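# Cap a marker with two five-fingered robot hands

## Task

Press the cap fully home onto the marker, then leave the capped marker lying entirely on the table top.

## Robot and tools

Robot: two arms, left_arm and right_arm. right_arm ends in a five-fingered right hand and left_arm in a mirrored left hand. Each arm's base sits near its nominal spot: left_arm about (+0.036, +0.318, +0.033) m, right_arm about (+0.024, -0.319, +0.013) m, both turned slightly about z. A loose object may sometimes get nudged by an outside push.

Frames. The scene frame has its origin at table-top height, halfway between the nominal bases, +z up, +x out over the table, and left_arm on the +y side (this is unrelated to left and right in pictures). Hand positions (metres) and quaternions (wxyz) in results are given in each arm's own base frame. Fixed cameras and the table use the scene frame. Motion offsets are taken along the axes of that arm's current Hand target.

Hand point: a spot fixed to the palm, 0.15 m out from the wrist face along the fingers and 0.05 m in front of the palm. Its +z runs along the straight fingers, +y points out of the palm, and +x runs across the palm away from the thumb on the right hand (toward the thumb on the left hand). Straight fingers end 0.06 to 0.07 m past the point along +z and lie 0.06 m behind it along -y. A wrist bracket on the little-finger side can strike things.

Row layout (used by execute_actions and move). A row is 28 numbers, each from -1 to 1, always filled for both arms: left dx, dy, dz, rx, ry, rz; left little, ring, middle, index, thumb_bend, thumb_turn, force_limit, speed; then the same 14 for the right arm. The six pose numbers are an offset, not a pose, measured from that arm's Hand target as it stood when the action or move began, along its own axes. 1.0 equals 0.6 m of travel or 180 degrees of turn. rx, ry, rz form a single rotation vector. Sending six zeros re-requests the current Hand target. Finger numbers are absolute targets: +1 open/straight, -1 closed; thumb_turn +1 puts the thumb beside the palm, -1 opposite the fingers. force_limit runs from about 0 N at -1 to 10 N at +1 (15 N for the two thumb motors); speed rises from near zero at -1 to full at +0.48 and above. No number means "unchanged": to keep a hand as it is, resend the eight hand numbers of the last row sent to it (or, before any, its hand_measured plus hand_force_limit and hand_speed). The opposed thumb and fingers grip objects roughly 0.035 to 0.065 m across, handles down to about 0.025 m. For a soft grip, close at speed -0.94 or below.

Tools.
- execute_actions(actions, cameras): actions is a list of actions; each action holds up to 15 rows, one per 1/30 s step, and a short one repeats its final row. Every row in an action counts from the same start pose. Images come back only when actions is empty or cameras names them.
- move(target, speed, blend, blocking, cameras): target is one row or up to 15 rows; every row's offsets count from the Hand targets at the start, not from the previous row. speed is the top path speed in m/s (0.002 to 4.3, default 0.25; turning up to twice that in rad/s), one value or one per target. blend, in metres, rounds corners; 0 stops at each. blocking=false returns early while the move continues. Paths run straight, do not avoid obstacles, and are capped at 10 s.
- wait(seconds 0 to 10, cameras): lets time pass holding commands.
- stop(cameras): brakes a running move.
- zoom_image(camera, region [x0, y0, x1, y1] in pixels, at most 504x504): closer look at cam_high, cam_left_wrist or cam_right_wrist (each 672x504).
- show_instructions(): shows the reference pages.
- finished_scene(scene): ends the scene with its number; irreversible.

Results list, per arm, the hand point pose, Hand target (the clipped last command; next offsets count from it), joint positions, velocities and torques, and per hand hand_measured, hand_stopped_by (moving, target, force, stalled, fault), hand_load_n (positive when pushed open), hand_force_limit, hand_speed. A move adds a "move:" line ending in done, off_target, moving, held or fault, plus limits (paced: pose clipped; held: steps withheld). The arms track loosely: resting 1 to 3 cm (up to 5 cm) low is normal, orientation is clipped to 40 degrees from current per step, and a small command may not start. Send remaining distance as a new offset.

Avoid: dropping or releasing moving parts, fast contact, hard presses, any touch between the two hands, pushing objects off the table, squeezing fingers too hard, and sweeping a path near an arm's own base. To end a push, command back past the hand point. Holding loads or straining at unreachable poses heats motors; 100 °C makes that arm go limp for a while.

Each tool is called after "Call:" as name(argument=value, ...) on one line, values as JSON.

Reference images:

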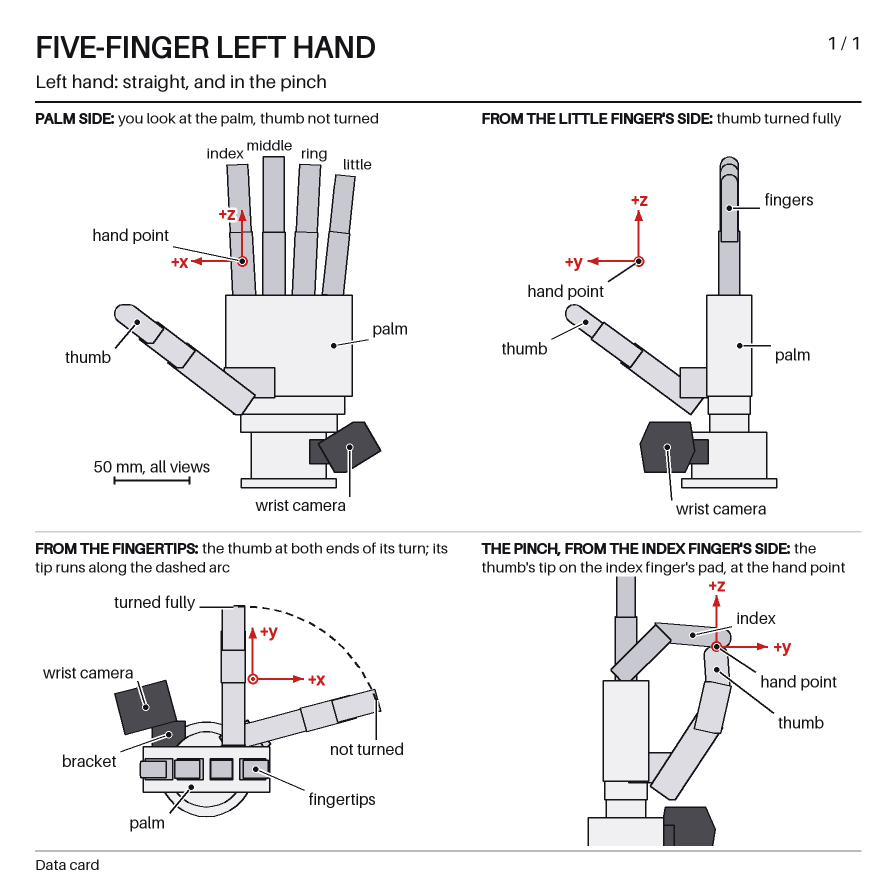

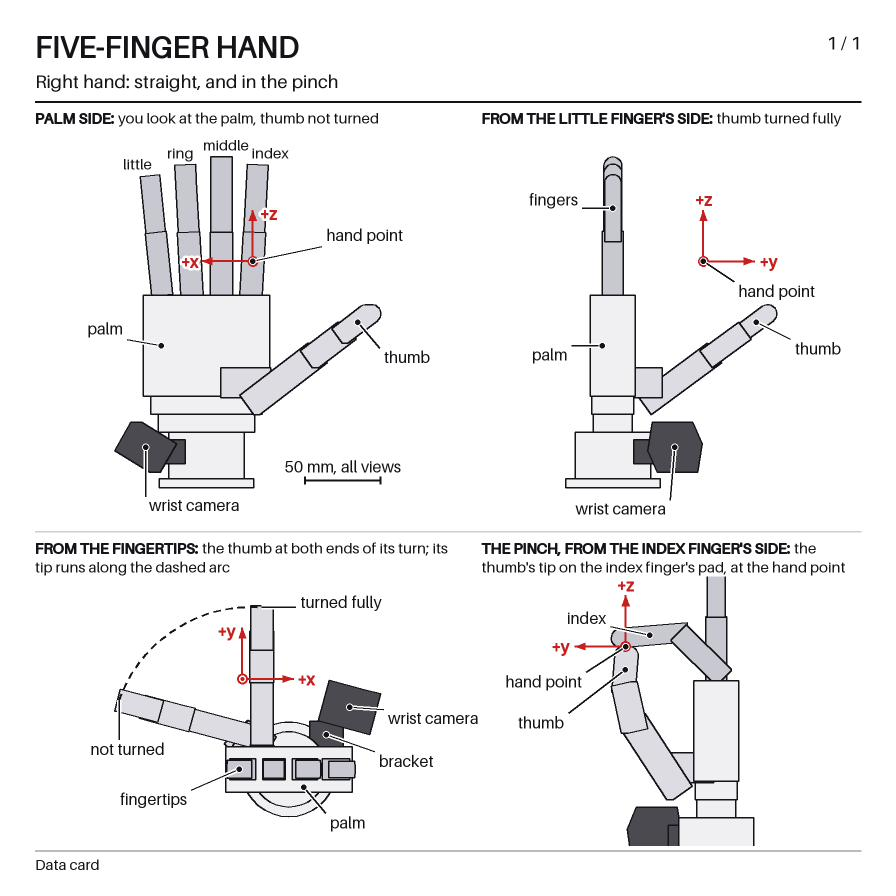

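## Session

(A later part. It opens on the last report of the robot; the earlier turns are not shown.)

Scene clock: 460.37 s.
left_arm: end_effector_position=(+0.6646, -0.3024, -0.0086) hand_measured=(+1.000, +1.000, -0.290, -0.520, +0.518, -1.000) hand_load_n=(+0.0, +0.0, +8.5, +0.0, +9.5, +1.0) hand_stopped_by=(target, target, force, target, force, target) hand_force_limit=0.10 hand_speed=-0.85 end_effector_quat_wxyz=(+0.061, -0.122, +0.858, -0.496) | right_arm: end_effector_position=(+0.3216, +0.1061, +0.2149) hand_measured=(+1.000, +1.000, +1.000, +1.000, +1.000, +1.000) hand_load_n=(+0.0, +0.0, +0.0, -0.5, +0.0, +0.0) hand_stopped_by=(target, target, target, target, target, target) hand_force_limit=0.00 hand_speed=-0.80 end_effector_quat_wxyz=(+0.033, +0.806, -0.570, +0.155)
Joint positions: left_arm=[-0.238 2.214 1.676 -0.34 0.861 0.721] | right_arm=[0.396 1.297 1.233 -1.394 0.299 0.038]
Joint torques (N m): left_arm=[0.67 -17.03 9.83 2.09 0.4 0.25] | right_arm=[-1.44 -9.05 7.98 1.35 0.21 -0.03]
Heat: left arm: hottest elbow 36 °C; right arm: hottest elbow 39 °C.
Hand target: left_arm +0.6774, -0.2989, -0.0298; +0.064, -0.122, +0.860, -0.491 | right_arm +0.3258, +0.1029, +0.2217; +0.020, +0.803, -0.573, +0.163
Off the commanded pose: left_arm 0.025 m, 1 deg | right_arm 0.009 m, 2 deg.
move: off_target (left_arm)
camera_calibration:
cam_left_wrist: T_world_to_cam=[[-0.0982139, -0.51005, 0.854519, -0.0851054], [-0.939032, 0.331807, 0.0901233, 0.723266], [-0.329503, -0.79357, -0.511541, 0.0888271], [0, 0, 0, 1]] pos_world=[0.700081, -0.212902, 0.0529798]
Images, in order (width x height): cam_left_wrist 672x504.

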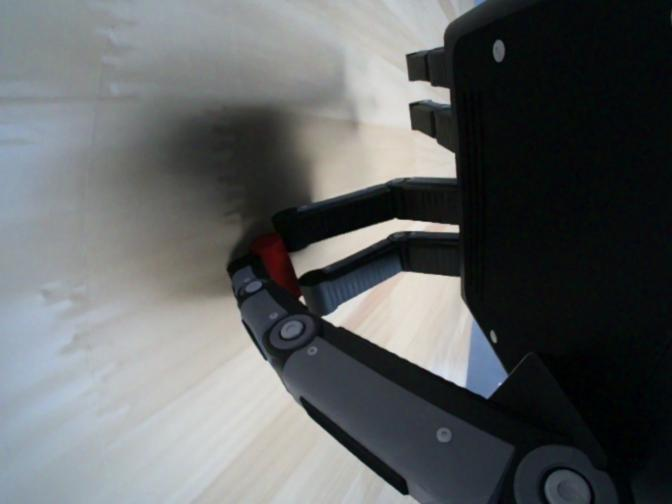

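Call:
move(target=[0.0015,-0.129,-0.0764,0,0,0,1,1,-0.6,-0.52,0.3,-1,0.1,-0.85,0,0,0,0,0,0,1,1,1,1,1,1,0,-0.8], speed=0.1, cameras=["cam_left_wrist","cam_high"])

Call:
zoom_image(camera="cam_left_wrist", region=[170, 160, 350, 310])

Scene clock: 466.30 s.
left_arm: end_effector_position=(+0.6605, -0.3005, +0.0400) hand_measured=(+1.000, +1.000, -0.290, -0.520, +0.518, -1.000) hand_load_n=(+0.0, +0.0, +8.0, +0.0, +10.5, +0.5) hand_stopped_by=(target, target, force, target, force, target) hand_force_limit=0.10 hand_speed=-0.85 end_effector_quat_wxyz=(+0.044, -0.133, +0.862, -0.487) | right_arm: end_effector_position=(+0.3216, +0.1061, +0.2149) hand_measured=(+1.000, +1.000, +1.000, +1.000, +1.000, +1.000) hand_load_n=(+0.0, +0.0, +0.0, +0.0, +0.0, +0.0) hand_stopped_by=(target, target, target, target, target, target) hand_force_limit=0.00 hand_speed=-0.80 end_effector_quat_wxyz=(+0.033, +0.806, -0.570, +0.155)
Joint positions: left_arm=[-0.238 2.158 1.733 -0.498 0.857 0.723] | right_arm=[0.396 1.297 1.233 -1.394 0.299 0.038]
Joint torques (N m): left_arm=[0.44 -21.25 10.65 1.35 0.61 0.22] | right_arm=[-1.08 -9.29 7.97 1.32 0.2 -0.04]
Heat: left arm: hottest elbow 37 °C; right arm: hottest elbow 39 °C.
Hand target: left_arm +0.6776, -0.2989, +0.0603; +0.064, -0.122, +0.860, -0.491 | right_arm +0.3258, +0.1029, +0.2217; +0.020, +0.803, -0.573, +0.163
Off the commanded pose: left_arm 0.026 m, 3 deg | right_arm 0.009 m, 2 deg.
move: off_target (left_arm)
camera_calibration:
cam_left_wrist: T_world_to_cam=[[-0.0599215, -0.522685, 0.850417, -0.154993], [-0.934836, 0.328093, 0.135784, 0.708607], [-0.349988, -0.786864, -0.508284, 0.129391], [0, 0, 0, 1]] pos_world=[0.698428, -0.211689, 0.101359]
Images, in order (width x height): cam_high 672x504, cam_left_wrist 672x504.

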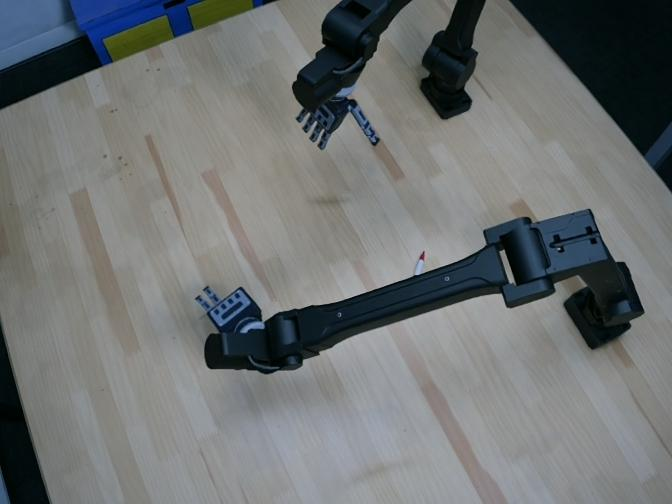

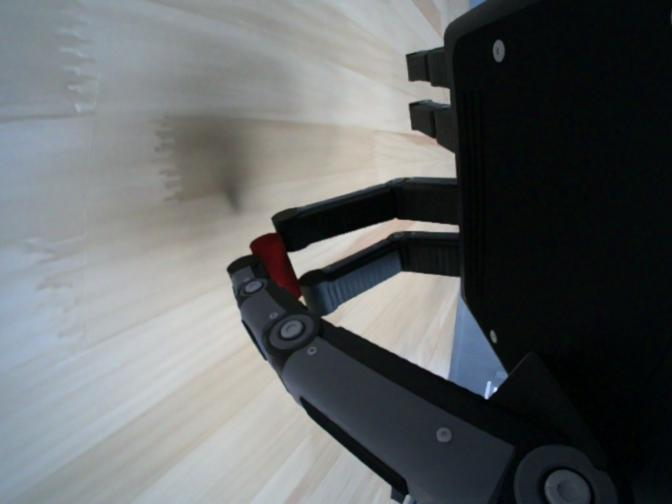

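Scaled by 2.800 from the camera's 672x504 image, which has a finer 960x720 frame.

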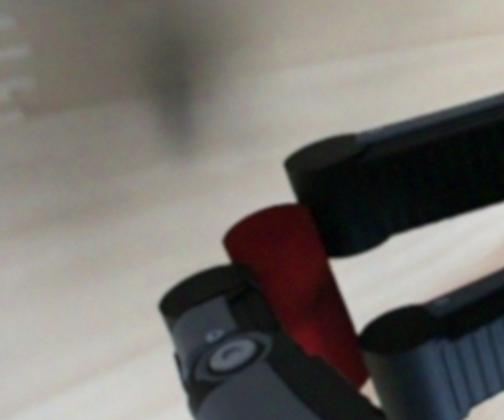

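Call:
move(target=[0.5147,0.0067,-0.132,0.0049,-0.357,-0.2057,1,1,-0.6,-0.52,0.3,-1,0.1,-0.85,0,0,0,0,0,0,1,1,1,1,1,1,0,-0.8], speed=0.18, cameras=["cam_left_wrist","cam_high"])

Scene clock: 492.20 s.
left_arm: end_effector_position=(+0.3631, -0.3127, +0.0945) hand_measured=(+1.000, +1.000, -0.290, -0.520, +0.518, -1.000) hand_load_n=(+0.0, +0.0, +7.5, +0.0, +10.5, +0.5) hand_stopped_by=(target, target, force, target, force, target) hand_force_limit=0.10 hand_speed=-0.85 end_effector_quat_wxyz=(-0.356, +0.610, -0.616, +0.348) | right_arm: end_effector_position=(+0.3216, +0.1061, +0.2149) hand_measured=(+1.000, +1.000, +1.000, +1.000, +1.000, +1.000) hand_load_n=(+0.0, +0.0, +0.0, +0.0, +0.0, +0.0) hand_stopped_by=(target, target, target, target, target, target) hand_force_limit=0.00 hand_speed=-0.80 end_effector_quat_wxyz=(+0.033, +0.806, -0.570, +0.155)
Joint positions: left_arm=[-0.897 1.325 0.715 -0.146 -0.745 -0.553] | right_arm=[0.396 1.297 1.233 -1.394 0.299 0.038]
Joint torques (N m): left_arm=[-0.56 -9.11 7.31 1.61 -0.56 -0.02] | right_arm=[-1.14 -9.11 7.98 1.29 0.2 -0.05]
Motor temperatures (°C): left_arm=[24 32 38 25 24 22] | right_arm=[23 28 39 23 25 24]
Heat: left arm: hottest elbow 38 °C; right arm: hottest elbow 39 °C.
Hand target: left_arm +0.3617, -0.3154, +0.1002; -0.353, +0.613, -0.613, +0.353 | right_arm +0.3258, +0.1029, +0.2217; +0.020, +0.803, -0.573, +0.163
Off the commanded pose: left_arm 0.007 m, 1 deg | right_arm 0.009 m, 2 deg.
move: done
camera_calibration:
cam_left_wrist: T_world_to_cam=[[0.467097, -0.258271, 0.845646, -0.333655], [-0.574363, -0.815763, 0.0681078, -0.0549449], [0.672256, -0.51752, -0.529381, -0.241598], [0, 0, 0, 1]] pos_world=[0.286707, -0.256027, 0.157999]
Images, in order (width x height): cam_high 672x504, cam_left_wrist 672x504.

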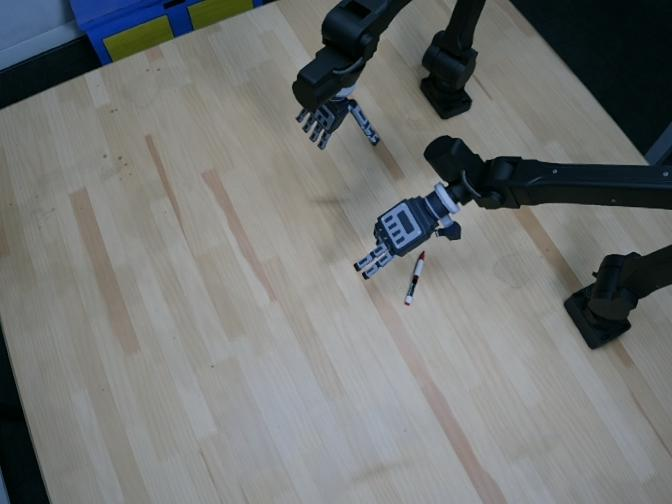

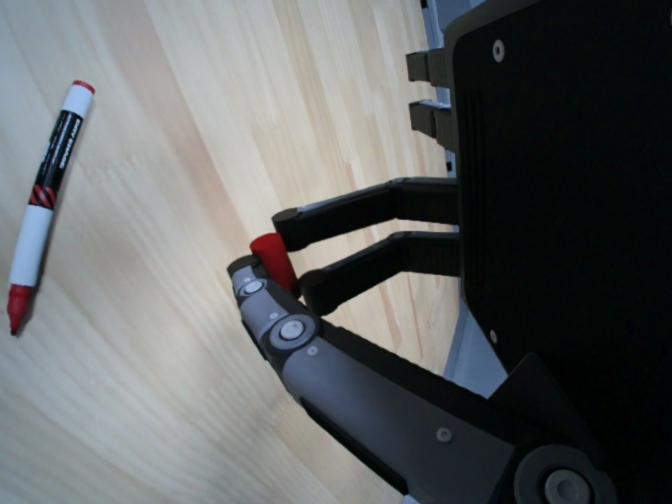

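Call:
move(target=[0,0.1443,0.0833,0,0,0,1,1,-0.6,-0.52,0.3,-1,0.1,-0.85,0,0,0,0,0,0,1,1,1,1,1,1,0,-0.8], speed=0.12)

Call:
move(target=[0,0.0144,0.0083,0,0,0,1,1,-0.6,-0.52,0.3,-1,0.1,-0.85,0,0,0,0,0,0,1,1,1,1,1,1,0,-0.8], speed=0.05, cameras=["cam_left_wrist","cam_high"])

Scene clock: 500.67 s.
left_arm: end_effector_position=(+0.3650, -0.3153, +0.0104) hand_measured=(+1.000, +1.000, -0.290, -0.520, +0.518, -1.000) hand_load_n=(+0.0, +0.0, +7.5, +0.0, +10.5, +0.5) hand_stopped_by=(target, target, force, target, force, target) hand_force_limit=0.10 hand_speed=-0.85 end_effector_quat_wxyz=(-0.354, +0.612, -0.610, +0.356) | right_arm: end_effector_position=(+0.3216, +0.1061, +0.2149) hand_measured=(+1.000, +1.000, +1.000, +1.000, +1.000, +1.000) hand_load_n=(+0.0, +0.0, +0.0, +0.0, +0.0, +0.0) hand_stopped_by=(target, target, target, target, target, target) hand_force_limit=0.00 hand_speed=-0.80 end_effector_quat_wxyz=(+0.033, +0.806, -0.570, +0.155)
Joint positions: left_arm=[-0.898 1.533 0.618 0.175 -0.746 -0.559] | right_arm=[0.396 1.297 1.233 -1.394 0.299 0.038]
Joint torques (N m): left_arm=[-0.56 -7.59 4.86 2.91 -0.54 0.03] | right_arm=[-1.38 -9.35 7.99 1.33 0.2 -0.04]
Heat: left arm: hottest elbow 38 °C; right arm: hottest elbow 39 °C.
Hand target: left_arm +0.3615, -0.3156, +0.0004; -0.353, +0.613, -0.613, +0.353 | right_arm +0.3258, +0.1029, +0.2217; +0.020, +0.803, -0.573, +0.163
Off the commanded pose: left_arm 0.011 m, 0 deg | right_arm 0.009 m, 2 deg.
move: off_target (left_arm)

Scene clock: 501.67 s.
left_arm: end_effector_position=(+0.3657, -0.3162, +0.0016) hand_measured=(+1.000, +1.000, -0.290, -0.520, +0.518, -1.000) hand_load_n=(+0.0, +0.0, +7.5, +0.0, +10.5, +0.5) hand_stopped_by=(target, target, force, target, force, target) hand_force_limit=0.10 hand_speed=-0.85 end_effector_quat_wxyz=(-0.354, +0.612, -0.610, +0.357) | right_arm: end_effector_position=(+0.3216, +0.1061, +0.2149) hand_measured=(+1.000, +1.000, +1.000, +1.000, +1.000, +1.000) hand_load_n=(+0.0, +0.0, +0.0, +0.0, +0.0, +0.0) hand_stopped_by=(target, target, target, target, target, target) hand_force_limit=0.00 hand_speed=-0.80 end_effector_quat_wxyz=(+0.033, +0.806, -0.570, +0.155)
Joint positions: left_arm=[-0.898 1.561 0.613 0.211 -0.746 -0.559] | right_arm=[0.396 1.297 1.233 -1.394 0.299 0.038]
Joint torques (N m): left_arm=[-0.56 -7.71 4.62 2.86 -0.55 0.02] | right_arm=[-1.26 -9.35 7.99 1.32 0.21 -0.04]
Heat: left arm: hottest elbow 37 °C; right arm: hottest elbow 39 °C.
Hand target: left_arm +0.3615, -0.3155, -0.0096; -0.353, +0.613, -0.613, +0.353 | right_arm +0.3258, +0.1029, +0.2217; +0.020, +0.803, -0.573, +0.163
Off the commanded pose: left_arm 0.012 m, 1 deg | right_arm 0.009 m, 2 deg.
move: off_target (left_arm)
camera_calibration:
cam_left_wrist: T_world_to_cam=[[0.457446, -0.239897, 0.856267, -0.24792], [-0.572662, -0.816141, 0.0772794, -0.0507713], [0.680295, -0.525703, -0.51072, -0.299865], [0, 0, 0, 1]] pos_world=[0.288332, -0.258552, 0.0630622]
Images, in order (width x height): cam_high 672x504, cam_left_wrist 672x504.

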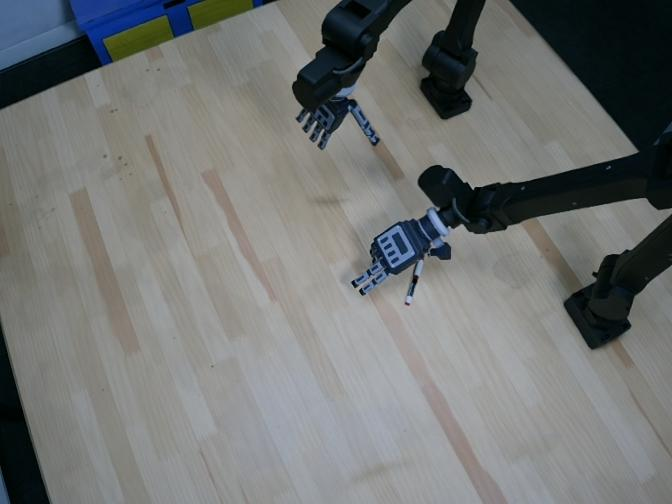

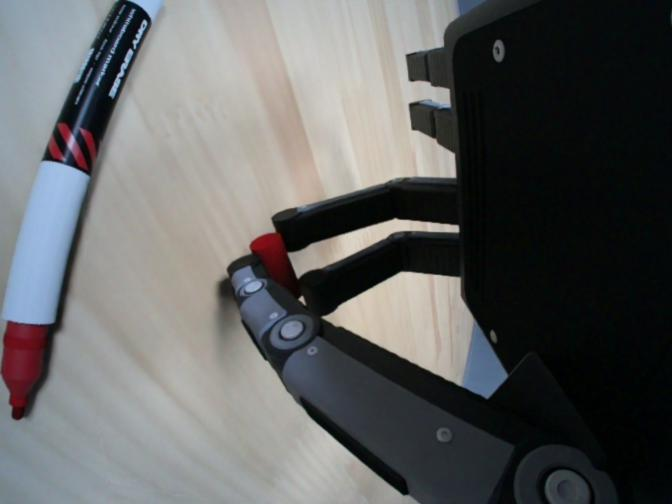

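Call:
move(target=[0,0.0130,0.0075,0,0,0,1,1,-0.6,-0.52,0.3,-1,0.1,-0.85,0,0,0,0,0,0,1,1,1,1,1,1,0,-0.8], speed=0.05)

Call:
move(target=[0,0.0072,0.0042,0,0,0,1,1,-0.6,-0.52,0.3,-1,0.1,-0.85,0,0,0,0,0,0,1,1,1,1,1,1,0,-0.8], speed=0.05, cameras=["cam_left_wrist"])

Call:
zoom_image(camera="cam_left_wrist", region=[190, 200, 350, 320])

Scene clock: 506.57 s.
left_arm: end_effector_position=(+0.3658, -0.3164, -0.0075) hand_measured=(+1.000, +1.000, -0.290, -0.520, +0.518, -1.000) hand_load_n=(+0.0, +0.0, +7.5, +0.0, +10.5, +0.5) hand_stopped_by=(target, target, force, target, force, target) hand_force_limit=0.10 hand_speed=-0.85 end_effector_quat_wxyz=(-0.354, +0.612, -0.610, +0.357) | right_arm: end_effector_position=(+0.3216, +0.1061, +0.2149) hand_measured=(+1.000, +1.000, +1.000, +1.000, +1.000, +1.000) hand_load_n=(+0.0, +0.0, +0.0, +0.0, +0.0, +0.0) hand_stopped_by=(target, target, target, target, target, target) hand_force_limit=0.00 hand_speed=-0.80 end_effector_quat_wxyz=(+0.033, +0.806, -0.570, +0.155)
Joint positions: left_arm=[-0.898 1.589 0.608 0.244 -0.746 -0.559] | right_arm=[0.396 1.297 1.233 -1.394 0.299 0.038]
Joint torques (N m): left_arm=[-0.62 -7.65 4.45 2.89 -0.53 0.03] | right_arm=[-1.26 -9.05 7.99 1.31 0.2 -0.04]
Heat: left arm: hottest elbow 37 °C; right arm: hottest elbow 39 °C.
Hand target: left_arm +0.3615, -0.3155, -0.0186; -0.353, +0.613, -0.613, +0.353 | right_arm +0.3258, +0.1029, +0.2217; +0.020, +0.803, -0.573, +0.163
Off the commanded pose: left_arm 0.012 m, 1 deg | right_arm 0.009 m, 2 deg.
move: off_target (left_arm)

Scene clock: 507.43 s.
left_arm: end_effector_position=(+0.3667, -0.3175, -0.0114) hand_measured=(+1.000, +1.000, -0.290, -0.520, +0.518, -1.000) hand_load_n=(+0.0, +0.0, +7.5, +0.0, +10.5, +0.5) hand_stopped_by=(target, target, force, target, force, target) hand_force_limit=0.10 hand_speed=-0.85 end_effector_quat_wxyz=(-0.354, +0.613, -0.609, +0.359) | right_arm: end_effector_position=(+0.3216, +0.1061, +0.2149) hand_measured=(+1.000, +1.000, +1.000, +1.000, +1.000, +1.000) hand_load_n=(+0.0, +0.0, +0.0, +0.0, +0.0, +0.0) hand_stopped_by=(target, target, target, target, target, target) hand_force_limit=0.00 hand_speed=-0.80 end_effector_quat_wxyz=(+0.033, +0.806, -0.570, +0.155)
Joint positions: left_arm=[-0.898 1.604 0.608 0.262 -0.746 -0.559] | right_arm=[0.396 1.297 1.233 -1.394 0.299 0.038]
Joint torques (N m): left_arm=[-0.62 -7.77 4.15 2.86 -0.54 0.03] | right_arm=[-1.32 -9.11 8.01 1.29 0.19 -0.05]
Heat: left arm: hottest elbow 37 °C; right arm: hottest elbow 39 °C.
Hand target: left_arm +0.3615, -0.3155, -0.0236; -0.353, +0.613, -0.613, +0.353 | right_arm +0.3258, +0.1029, +0.2217; +0.020, +0.803, -0.573, +0.163
Off the commanded pose: left_arm 0.013 m, 1 deg | right_arm 0.009 m, 2 deg.
move: off_target (left_arm)
camera_calibration:
cam_left_wrist: T_world_to_cam=[[0.455991, -0.238086, 0.857548, -0.236497], [-0.572793, -0.815978, 0.0780315, -0.0501741], [0.681161, -0.526779, -0.508452, -0.308492], [0, 0, 0, 1]] pos_world=[0.289234, -0.259755, 0.0498694]
Images, in order (width x height): cam_left_wrist 672x504.

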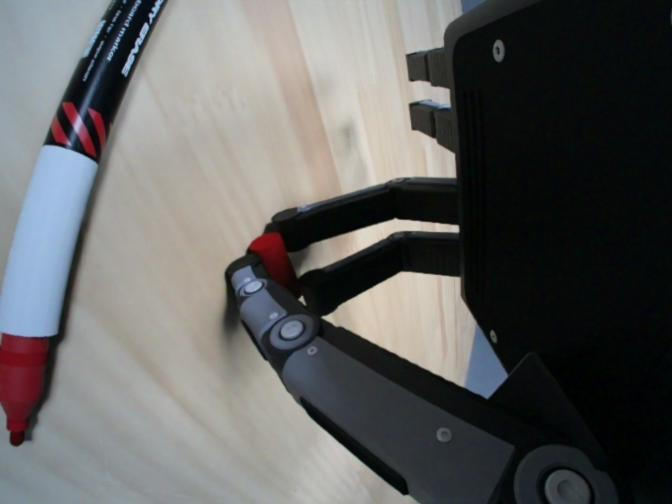

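Scaled by 3.150 from the camera's 672x504 image, which has a finer 960x720 frame.

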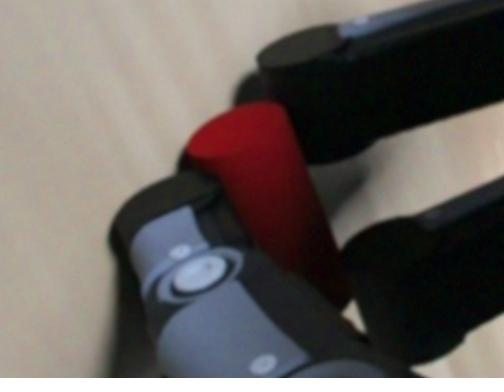

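Call:
move(target=[0,0.0072,0.0042,0,0,0,1,1,-0.6,-0.52,0.3,-1,0.1,-0.85,0,0,0,0,0,0,1,1,1,1,1,1,0,-0.8], speed=0.05)

Call:
move(target=[0,0.0072,0.0042,0,0,0,1,1,-0.6,-0.52,0.3,-1,0.1,-0.85,0,0,0,0,0,0,1,1,1,1,1,1,0,-0.8], speed=0.05, cameras=["cam_left_wrist"])

Call:
zoom_image(camera="cam_left_wrist", region=[190, 200, 350, 320])

Scene clock: 513.73 s.
left_arm: end_effector_position=(+0.3684, -0.3189, -0.0121) hand_measured=(+1.000, +1.000, -0.290, -0.520, +0.518, -1.000) hand_load_n=(+0.0, +0.0, +7.5, +0.0, +11.0, +0.0) hand_stopped_by=(target, target, force, target, force, target) hand_force_limit=0.10 hand_speed=-0.85 end_effector_quat_wxyz=(-0.355, +0.613, -0.606, +0.362) | right_arm: end_effector_position=(+0.3216, +0.1061, +0.2149) hand_measured=(+1.000, +1.000, +1.000, +1.000, +1.000, +1.000) hand_load_n=(+0.0, +0.0, +0.0, +0.0, +0.0, +0.0) hand_stopped_by=(target, target, target, target, target, target) hand_force_limit=0.00 hand_speed=-0.80 end_effector_quat_wxyz=(+0.033, +0.806, -0.570, +0.155)
Joint positions: left_arm=[-0.898 1.613 0.608 0.28 -0.749 -0.559] | right_arm=[0.396 1.297 1.233 -1.394 0.299 0.038]
Joint torques (N m): left_arm=[-0.62 -7.47 3.92 2.89 -0.41 0.03] | right_arm=[-1.2 -9.17 7.99 1.29 0.21 -0.05]
Heat: left arm: hottest elbow 36 °C; right arm: hottest elbow 39 °C.
Hand target: left_arm +0.3615, -0.3155, -0.0286; -0.353, +0.613, -0.613, +0.353 | right_arm +0.3258, +0.1029, +0.2217; +0.020, +0.803, -0.573, +0.163
Off the commanded pose: left_arm 0.018 m, 1 deg | right_arm 0.009 m, 2 deg.
move: off_target (left_arm)

Scene clock: 514.53 s.
left_arm: end_effector_position=(+0.3683, -0.3189, -0.0121) hand_measured=(+1.000, +1.000, -0.290, -0.520, +0.518, -1.000) hand_load_n=(+0.0, +0.0, +7.5, +0.0, +11.0, -2.0) hand_stopped_by=(target, target, force, target, force, target) hand_force_limit=0.10 hand_speed=-0.85 end_effector_quat_wxyz=(-0.355, +0.613, -0.603, +0.367) | right_arm: end_effector_position=(+0.3216, +0.1061, +0.2149) hand_measured=(+1.000, +1.000, +1.000, +1.000, +1.000, +1.000) hand_load_n=(+0.0, +0.0, +0.0, +0.0, +0.0, +0.0) hand_stopped_by=(target, target, target, target, target, target) hand_force_limit=0.00 hand_speed=-0.80 end_effector_quat_wxyz=(+0.033, +0.806, -0.570, +0.155)
Joint positions: left_arm=[-0.899 1.615 0.602 0.298 -0.752 -0.559] | right_arm=[0.396 1.297 1.233 -1.394 0.299 0.038]
Joint torques (N m): left_arm=[-0.5 -6.48 4.07 2.86 -0.26 0.03] | right_arm=[-1.38 -9.11 7.97 1.26 0.2 -0.04]
Heat: left arm: hottest elbow 36 °C; right arm: hottest elbow 39 °C.
Hand target: left_arm +0.3616, -0.3155, -0.0335; -0.353, +0.613, -0.612, +0.353 | right_arm +0.3258, +0.1029, +0.2217; +0.020, +0.803, -0.573, +0.163
Off the commanded pose: left_arm 0.023 m, 2 deg | right_arm 0.009 m, 2 deg.
move: off_target (left_arm)
camera_calibration:
cam_left_wrist: T_world_to_cam=[[0.443403, -0.225769, 0.867423, -0.228267], [-0.571323, -0.816873, 0.0794323, -0.0510532], [0.690641, -0.530799, -0.491191, -0.315238], [0, 0, 0, 1]] pos_world=[0.289763, -0.260568, 0.0472175]
Images, in order (width x height): cam_left_wrist 672x504.

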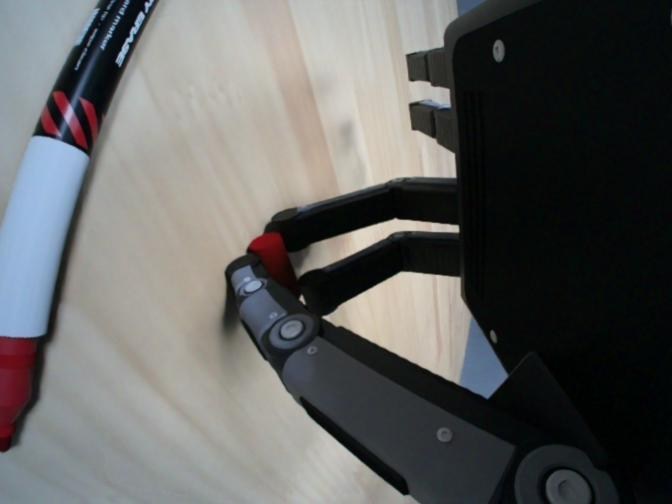

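Scaled by 3.150 from the camera's 672x504 image, which has a finer 960x720 frame.

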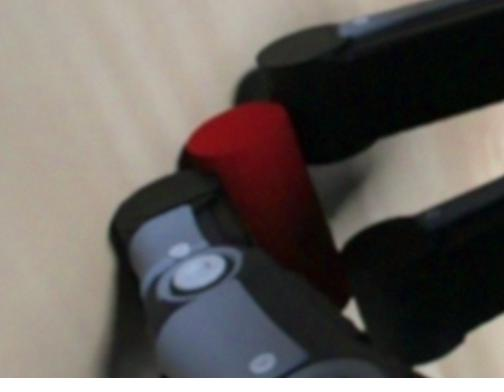

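Call:
move(target=[0,-0.0087,-0.005,0,0,0,1,1,-0.6,-0.52,0.3,-1,0.1,-0.85,0,0,0,0,0,0,1,1,1,1,1,1,0,-0.8], speed=0.05)

Call:
move(target=[0,0,0,0,0,0,1,1,0.0,-0.3,0.62,-1,0.1,-0.85,0,0,0,0,0,0,1,1,1,1,1,1,0,-0.8], speed=0.05, cameras=["cam_left_wrist"])

Call:
zoom_image(camera="cam_left_wrist", region=[190, 200, 350, 320])

Scene clock: 522.87 s.
left_arm: end_effector_position=(+0.3682, -0.3190, -0.0121) hand_measured=(+1.000, +1.000, -0.290, -0.520, +0.518, -1.000) hand_load_n=(+0.0, +0.0, +7.5, +0.0, +11.0, -1.5) hand_stopped_by=(target, target, force, target, force, target) hand_force_limit=0.10 hand_speed=-0.85 end_effector_quat_wxyz=(-0.355, +0.613, -0.603, +0.367) | right_arm: end_effector_position=(+0.3216, +0.1061, +0.2149) hand_measured=(+1.000, +1.000, +1.000, +1.000, +1.000, +1.000) hand_load_n=(+0.0, +0.0, +0.0, +0.0, +0.0, +0.0) hand_stopped_by=(target, target, target, target, target, target) hand_force_limit=0.00 hand_speed=-0.80 end_effector_quat_wxyz=(+0.033, +0.806, -0.570, +0.155)
Joint positions: left_arm=[-0.9 1.615 0.602 0.298 -0.752 -0.559] | right_arm=[0.396 1.297 1.233 -1.394 0.299 0.038]
Joint torques (N m): left_arm=[-0.38 -7.77 4.33 2 -0.23 0.02] | right_arm=[-1.14 -9.23 7.92 1.31 0.2 -0.04]
Heat: left arm: hottest elbow 35 °C; right arm: hottest elbow 39 °C.
Hand target: left_arm +0.3615, -0.3156, -0.0275; -0.353, +0.613, -0.613, +0.353 | right_arm +0.3258, +0.1029, +0.2217; +0.020, +0.803, -0.573, +0.163
Off the commanded pose: left_arm 0.017 m, 2 deg | right_arm 0.009 m, 2 deg.
move: off_target (left_arm)

Scene clock: 523.83 s.
left_arm: end_effector_position=(+0.3694, -0.3191, -0.0108) hand_measured=(+1.000, +1.000, +0.000, -0.300, +0.616, -1.000) hand_load_n=(+0.0, +0.0, +0.0, +0.0, -6.5, -1.0) hand_stopped_by=(target, target, target, target, target, target) hand_force_limit=0.10 hand_speed=-0.85 end_effector_quat_wxyz=(-0.357, +0.614, -0.600, +0.369) | right_arm: end_effector_position=(+0.3216, +0.1061, +0.2149) hand_measured=(+1.000, +1.000, +1.000, +1.000, +1.000, +1.000) hand_load_n=(+0.0, +0.0, +0.0, +0.0, +0.0, +0.0) hand_stopped_by=(target, target, target, target, target, target) hand_force_limit=0.00 hand_speed=-0.80 end_effector_quat_wxyz=(+0.033, +0.806, -0.570, +0.155)
Joint positions: left_arm=[-0.9 1.615 0.602 0.303 -0.757 -0.562] | right_arm=[0.396 1.297 1.233 -1.394 0.299 0.038]
Joint torques (N m): left_arm=[-0.15 -7.88 4.36 1.83 -0.02 0.06] | right_arm=[-1.26 -9.29 7.98 1.31 0.2 -0.05]
Heat: left arm: hottest elbow 35 °C; right arm: hottest elbow 39 °C.
Hand target: left_arm +0.3617, -0.3156, -0.0275; -0.353, +0.613, -0.612, +0.353 | right_arm +0.3258, +0.1029, +0.2217; +0.020, +0.803, -0.573, +0.163
Off the commanded pose: left_arm 0.019 m, 2 deg | right_arm 0.009 m, 2 deg.
move: off_target (left_arm)
camera_calibration:
cam_left_wrist: T_world_to_cam=[[0.439676, -0.219281, 0.870977, -0.226389], [-0.567606, -0.81938, 0.0802416, -0.0529532], [0.696066, -0.529652, -0.484727, -0.317071], [0, 0, 0, 1]] pos_world=[0.290184, -0.260969, 0.047736]
Images, in order (width x height): cam_left_wrist 672x504.

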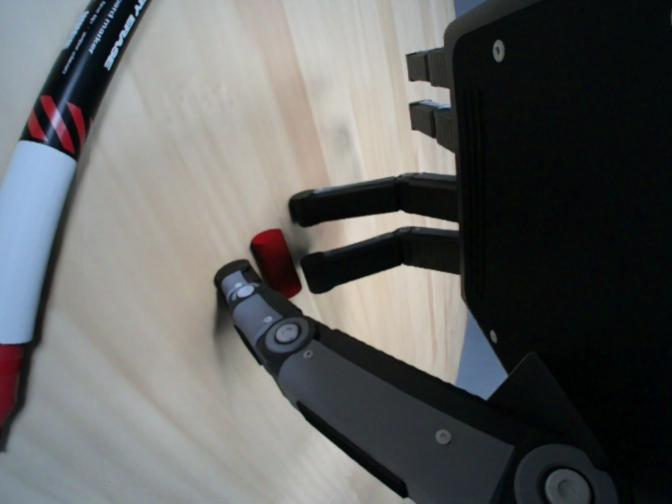

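Scaled by 3.150 from the camera's 672x504 image, which has a finer 960x720 frame.

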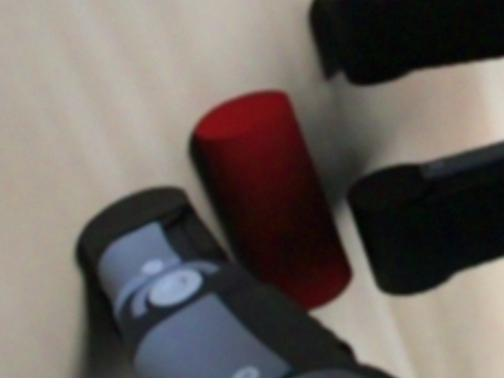

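Call:
move(target=[0,-0.0577,-0.0333,0,0,0,1,1,0.0,-0.3,0.62,-1,0.1,-0.85,0,0,0,0,0,0,1,1,1,1,1,1,0,-0.8], speed=0.06)

Call:
move(target=[0,-0.1155,-0.0667,0,0,0,1,1,0.0,0,0.62,-1,0.1,-0.85,0,0,0,0,0,0,1,1,1,1,1,1,0,-0.8], speed=0.15, cameras=["cam_left_wrist","cam_high"])

Call:
zoom_image(camera="cam_left_wrist", region=[100, 200, 350, 380])

Scene clock: 531.83 s.
left_arm: end_effector_position=(+0.3581, -0.3071, +0.0022) hand_measured=(+1.000, +1.000, +0.000, -0.300, +0.618, -1.000) hand_load_n=(+0.0, -0.5, +0.0, +0.0, +0.0, +0.0) hand_stopped_by=(target, target, target, target, target, target) hand_force_limit=0.10 hand_speed=-0.85 end_effector_quat_wxyz=(-0.356, +0.612, -0.616, +0.344) | right_arm: end_effector_position=(+0.3216, +0.1061, +0.2149) hand_measured=(+1.000, +1.000, +1.000, +1.000, +1.000, +1.000) hand_load_n=(+0.0, +0.0, +0.0, +0.0, +0.0, +0.0) hand_stopped_by=(target, target, target, target, target, target) hand_force_limit=0.00 hand_speed=-0.80 end_effector_quat_wxyz=(+0.033, +0.806, -0.570, +0.155)
Joint positions: left_arm=[-0.9 1.533 0.602 0.162 -0.75 -0.562] | right_arm=[0.396 1.297 1.233 -1.394 0.299 0.038]
Joint torques (N m): left_arm=[-0.5 -10.05 6.54 1.63 -0.4 0.07] | right_arm=[-1.14 -9.17 8.01 1.31 0.21 -0.04]
Heat: left arm: hottest elbow 34 °C; right arm: hottest elbow 39 °C.
Hand target: left_arm +0.3617, -0.3155, +0.0124; -0.353, +0.613, -0.612, +0.353 | right_arm +0.3258, +0.1029, +0.2217; +0.020, +0.803, -0.573, +0.163
Off the commanded pose: left_arm 0.014 m, 1 deg | right_arm 0.009 m, 2 deg.
move: off_target (left_arm)

Scene clock: 533.13 s.
left_arm: end_effector_position=(+0.3527, -0.3008, +0.0726) hand_measured=(+1.000, +1.000, +0.000, +0.000, +0.618, -1.000) hand_load_n=(-0.5, +0.0, +0.0, +0.0, +0.0, +0.0) hand_stopped_by=(target, target, target, target, target, target) hand_force_limit=0.10 hand_speed=-0.85 end_effector_quat_wxyz=(-0.357, +0.612, -0.621, +0.336) | right_arm: end_effector_position=(+0.3216, +0.1061, +0.2149) hand_measured=(+1.000, +1.000, +1.000, +1.000, +1.000, +1.000) hand_load_n=(+0.0, +0.0, +0.0, +0.0, +0.0, +0.0) hand_stopped_by=(target, target, target, target, target, target) hand_force_limit=0.00 hand_speed=-0.80 end_effector_quat_wxyz=(+0.033, +0.806, -0.570, +0.155)
Joint positions: left_arm=[-0.9 1.333 0.666 -0.121 -0.749 -0.562] | right_arm=[0.396 1.297 1.233 -1.394 0.299 0.038]
Joint torques (N m): left_arm=[-0.38 -8.64 9.68 1.57 -0.45 0.08] | right_arm=[-1.14 -9.11 7.97 1.29 0.2 -0.05]
Heat: left arm: hottest elbow 34 °C; right arm: hottest elbow 39 °C.
Hand target: left_arm +0.3618, -0.3155, +0.0924; -0.353, +0.613, -0.612, +0.353 | right_arm +0.3258, +0.1029, +0.2217; +0.020, +0.803, -0.573, +0.163
Off the commanded pose: left_arm 0.026 m, 2 deg | right_arm 0.009 m, 2 deg.
move: off_target (left_arm)
camera_calibration:
cam_left_wrist: T_world_to_cam=[[0.483115, -0.270804, 0.832625, -0.315718], [-0.569147, -0.819771, 0.0636136, -0.0524579], [0.665336, -0.504619, -0.550171, -0.232247], [0, 0, 0, 1]] pos_world=[0.277194, -0.245698, 0.138436]
Images, in order (width x height): cam_high 672x504, cam_left_wrist 672x504.

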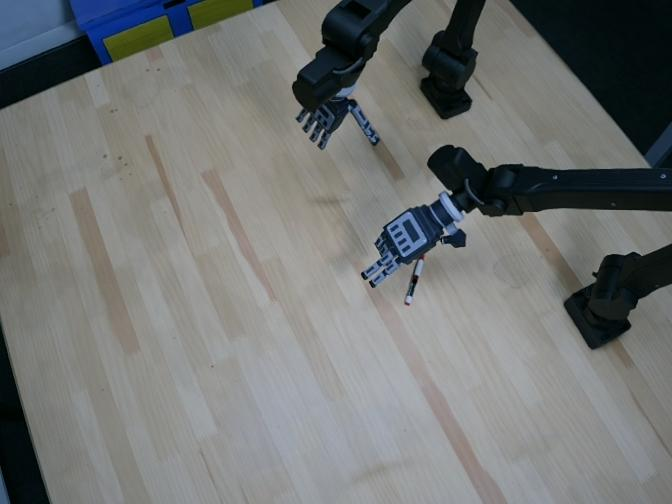

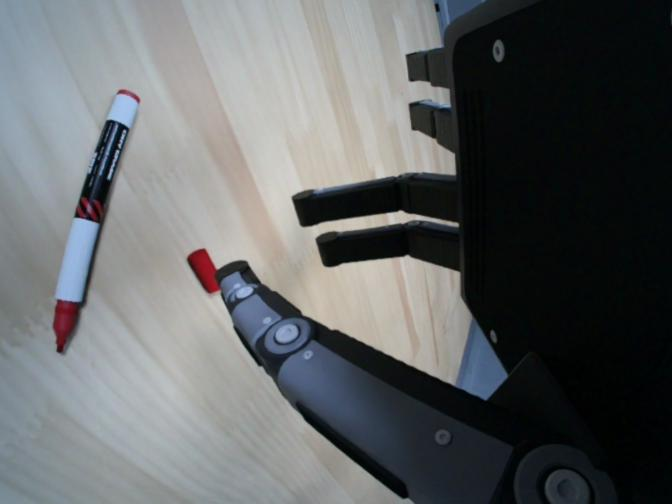

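Scaled by 2.016 from the camera's 672x504 image, which has a finer 960x720 frame.

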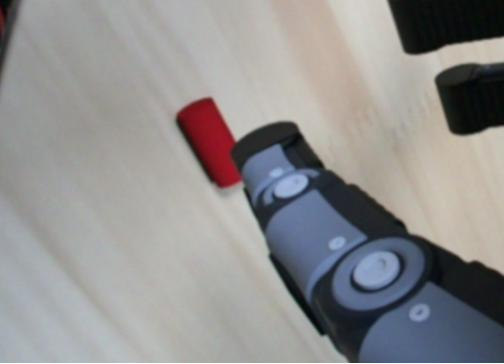

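Call:
move(target=[-0.0908,0.0825,-0.0348,0,0.2223,0.1284,1,-0.1,-0.15,-0.15,0.64,-1,0.1,-0.3,0,0,0,0,0,0,1,1,1,1,1,1,0,-0.8], speed=0.15, cameras=["cam_left_wrist","cam_high"])

Call:
zoom_image(camera="cam_high", region=[370, 230, 440, 310])

Scene clock: 546.13 s.
left_arm: end_effector_position=(+0.3180, -0.2643, +0.0590) hand_measured=(+1.000, -0.100, -0.150, -0.150, +0.640, -1.000) hand_load_n=(+0.0, +0.0, +0.0, +0.0, +0.0, +0.0) hand_stopped_by=(target, target, target, target, target, target) hand_force_limit=0.10 hand_speed=-0.30 end_effector_quat_wxyz=(+0.179, -0.329, +0.805, -0.460) | right_arm: end_effector_position=(+0.3216, +0.1061, +0.2149) hand_measured=(+1.000, +1.000, +1.000, +1.000, +1.000, +1.000) hand_load_n=(+0.0, +0.0, +0.0, +0.0, +0.0, +0.0) hand_stopped_by=(target, target, target, target, target, target) hand_force_limit=0.00 hand_speed=-0.80 end_effector_quat_wxyz=(+0.033, +0.806, -0.570, +0.155)
Joint positions: left_arm=[-0.523 1.183 0.441 0.185 0.248 0.134] | right_arm=[0.396 1.297 1.233 -1.394 0.299 0.038]
Joint torques (N m): left_arm=[0.67 -6.18 5.87 3.18 0.25 0.24] | right_arm=[-1.26 -9.29 7.99 1.29 0.2 -0.05]
Heat: left arm: hottest elbow 35 °C; right arm: hottest elbow 40 °C.
Hand target: left_arm +0.3189, -0.2611, +0.0601; +0.186, -0.323, +0.804, -0.464 | right_arm +0.3258, +0.1029, +0.2217; +0.020, +0.803, -0.573, +0.163
Off the commanded pose: left_arm 0.004 m, 1 deg | right_arm 0.009 m, 2 deg.
move: done
camera_calibration:
cam_left_wrist: T_world_to_cam=[[0.162054, -0.503965, 0.848385, -0.238204], [-0.983459, -0.152977, 0.096983, 0.264548], [0.0809071, -0.850069, -0.52042, -0.105426], [0, 0, 0, 1]] pos_world=[0.307304, -0.169196, 0.121567]
Images, in order (width x height): cam_high 672x504, cam_left_wrist 672x504.

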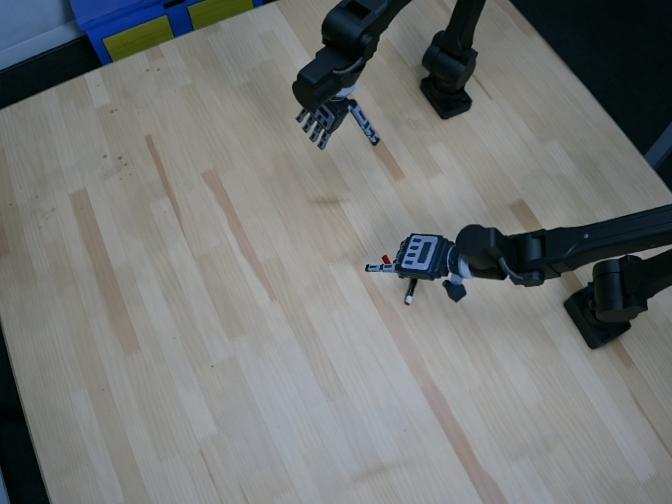

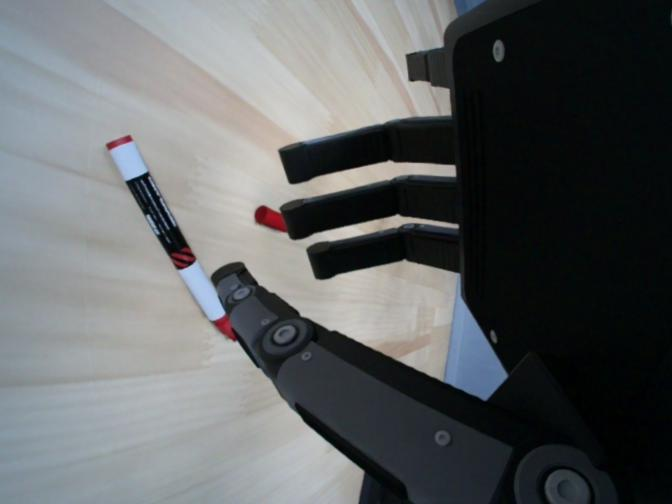

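Scaled by 6.300 from the camera's 672x504 image, which has a finer 960x720 frame.

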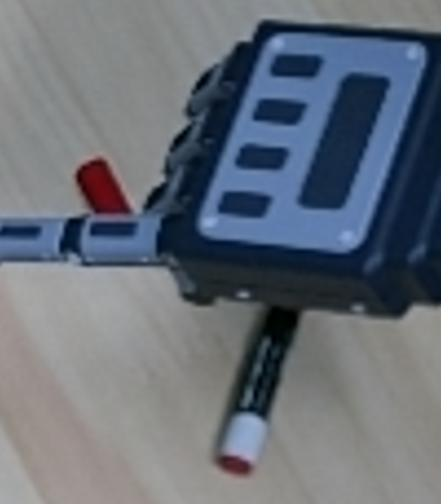

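Call:
zoom_image(camera="cam_left_wrist", region=[240, 190, 310, 250])

Call:
zoom_image(camera="cam_left_wrist", region=[90, 120, 260, 350])

Scaled by 7.200 from the camera's 672x504 image, which has a finer 960x720 frame.

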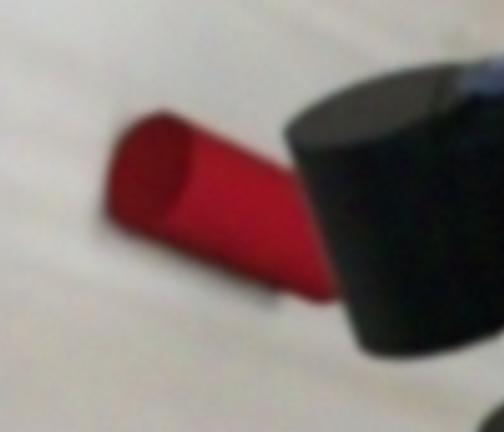

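Scaled by 2.191 from the camera's 672x504 image, which has a finer 960x720 frame.

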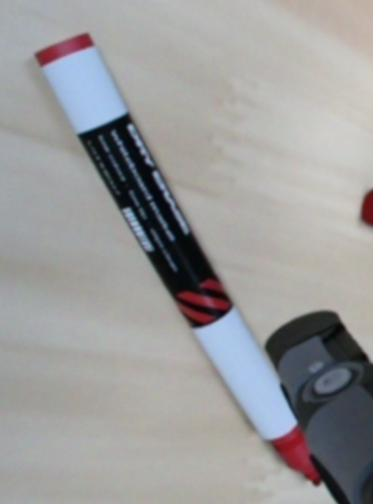

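Call:
move(target=[-0.0117,0.072,0.0418,0,0,0,1,-0.1,-0.15,-0.15,0.64,-1,0.1,-0.3,0,0,0,0,0,0,1,1,1,1,1,1,0,-0.8], speed=0.12, cameras=["cam_left_wrist"])

Scene clock: 567.57 s.
left_arm: end_effector_position=(+0.3241, -0.2601, +0.0178) hand_measured=(+1.000, -0.100, -0.150, -0.150, +0.640, -1.000) hand_load_n=(+0.0, +0.0, +0.0, +0.0, +0.0, +0.0) hand_stopped_by=(target, target, target, target, target, target) hand_force_limit=0.10 hand_speed=-0.30 end_effector_quat_wxyz=(+0.185, -0.325, +0.801, -0.468) | right_arm: end_effector_position=(+0.3216, +0.1061, +0.2149) hand_measured=(+1.000, +1.000, +1.000, +1.000, +1.000, +1.000) hand_load_n=(+0.0, +0.0, +0.0, +0.0, +0.0, +0.0) hand_stopped_by=(target, target, target, target, target, target) hand_force_limit=0.00 hand_speed=-0.80 end_effector_quat_wxyz=(+0.033, +0.806, -0.570, +0.155)
Joint positions: left_arm=[-0.5 1.337 0.387 0.413 0.268 0.147] | right_arm=[0.396 1.297 1.233 -1.394 0.299 0.038]
Joint torques (N m): left_arm=[0.73 -4.89 4.96 3.32 0.27 0.23] | right_arm=[-1.32 -9.23 8.02 1.31 0.2 -0.05]
Heat: left arm: hottest elbow 35 °C; right arm: hottest elbow 40 °C.
Hand target: left_arm +0.3239, -0.2563, +0.0100; +0.186, -0.323, +0.804, -0.464 | right_arm +0.3258, +0.1029, +0.2217; +0.020, +0.803, -0.573, +0.163
Off the commanded pose: left_arm 0.009 m, 1 deg | right_arm 0.009 m, 2 deg.
move: done
camera_calibration:
cam_left_wrist: T_world_to_cam=[[0.144739, -0.495095, 0.856698, -0.194363], [-0.985317, -0.151365, 0.0789938, 0.27652], [0.0905645, -0.855552, -0.509734, -0.128498], [0, 0, 0, 1]] pos_world=[0.312229, -0.16431, 0.0791675]
Images, in order (width x height): cam_left_wrist 672x504.

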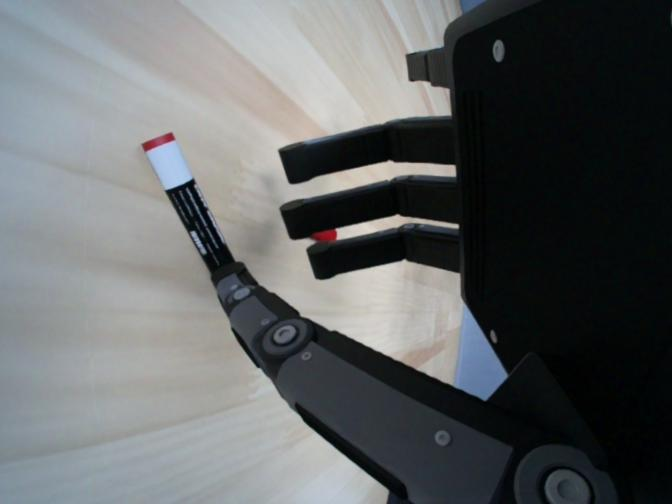

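Call:
move(target=[0.0057,0.0367,0.003,0,0,0,1,-0.1,-0.15,-0.15,0.64,-1,0.1,-0.3,0,0,0,0,0,0,1,1,1,1,1,1,0,-0.8], speed=0.1, cameras=["cam_left_wrist"])

Call:
zoom_image(camera="cam_left_wrist", region=[140, 100, 350, 310])

Scene clock: 588.03 s.
left_arm: end_effector_position=(+0.3166, -0.2560, -0.0018) hand_measured=(+1.000, -0.100, -0.150, -0.150, +0.640, -1.000) hand_load_n=(+0.0, +0.0, +0.0, +0.0, +0.0, +0.0) hand_stopped_by=(target, target, target, target, target, target) hand_force_limit=0.10 hand_speed=-0.30 end_effector_quat_wxyz=(+0.185, -0.324, +0.800, -0.469) | right_arm: end_effector_position=(+0.3216, +0.1061, +0.2149) hand_measured=(+1.000, +1.000, +1.000, +1.000, +1.000, +1.000) hand_load_n=(+0.5, +0.0, +0.0, +0.0, +0.0, +0.0) hand_stopped_by=(target, target, target, target, target, target) hand_force_limit=0.00 hand_speed=-0.80 end_effector_quat_wxyz=(+0.033, +0.806, -0.570, +0.155)
Joint positions: left_arm=[-0.5 1.398 0.347 0.515 0.268 0.147] | right_arm=[0.396 1.297 1.233 -1.394 0.299 0.038]
Joint torques (N m): left_arm=[0.56 -4.84 4.22 3.33 0.21 0.21] | right_arm=[-1.32 -9.35 8.01 1.33 0.2 -0.04]
Motor temperatures (°C): left_arm=[24 28 33 26 24 22] | right_arm=[23 27 40 23 25 24]
Heat: left arm: hottest elbow 33 °C; right arm: hottest elbow 40 °C.
Hand target: left_arm +0.3149, -0.2519, -0.0098; +0.186, -0.323, +0.804, -0.464 | right_arm +0.3258, +0.1029, +0.2217; +0.020, +0.803, -0.573, +0.163
Off the commanded pose: left_arm 0.009 m, 1 deg | right_arm 0.009 m, 2 deg.
move: done
camera_calibration:
cam_left_wrist: T_world_to_cam=[[0.143031, -0.494162, 0.857523, -0.173687], [-0.985474, -0.151258, 0.0772078, 0.271397], [0.0915543, -0.856111, -0.508618, -0.134717], [0, 0, 0, 1]] pos_world=[0.304631, -0.160111, 0.0594677]
Images, in order (width x height): cam_left_wrist 672x504.

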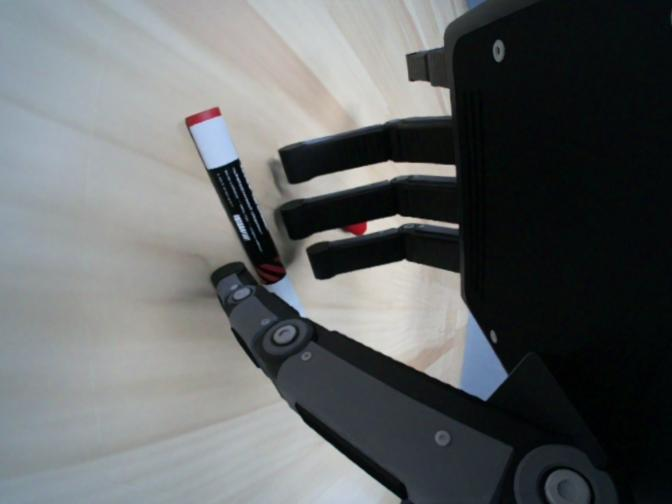

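Scaled by 2.400 from the camera's 672x504 image, which has a finer 960x720 frame.

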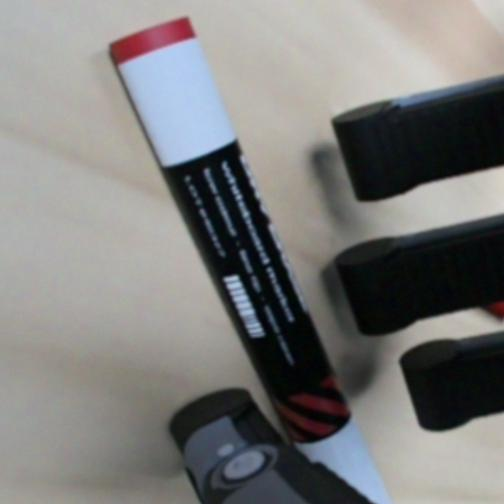

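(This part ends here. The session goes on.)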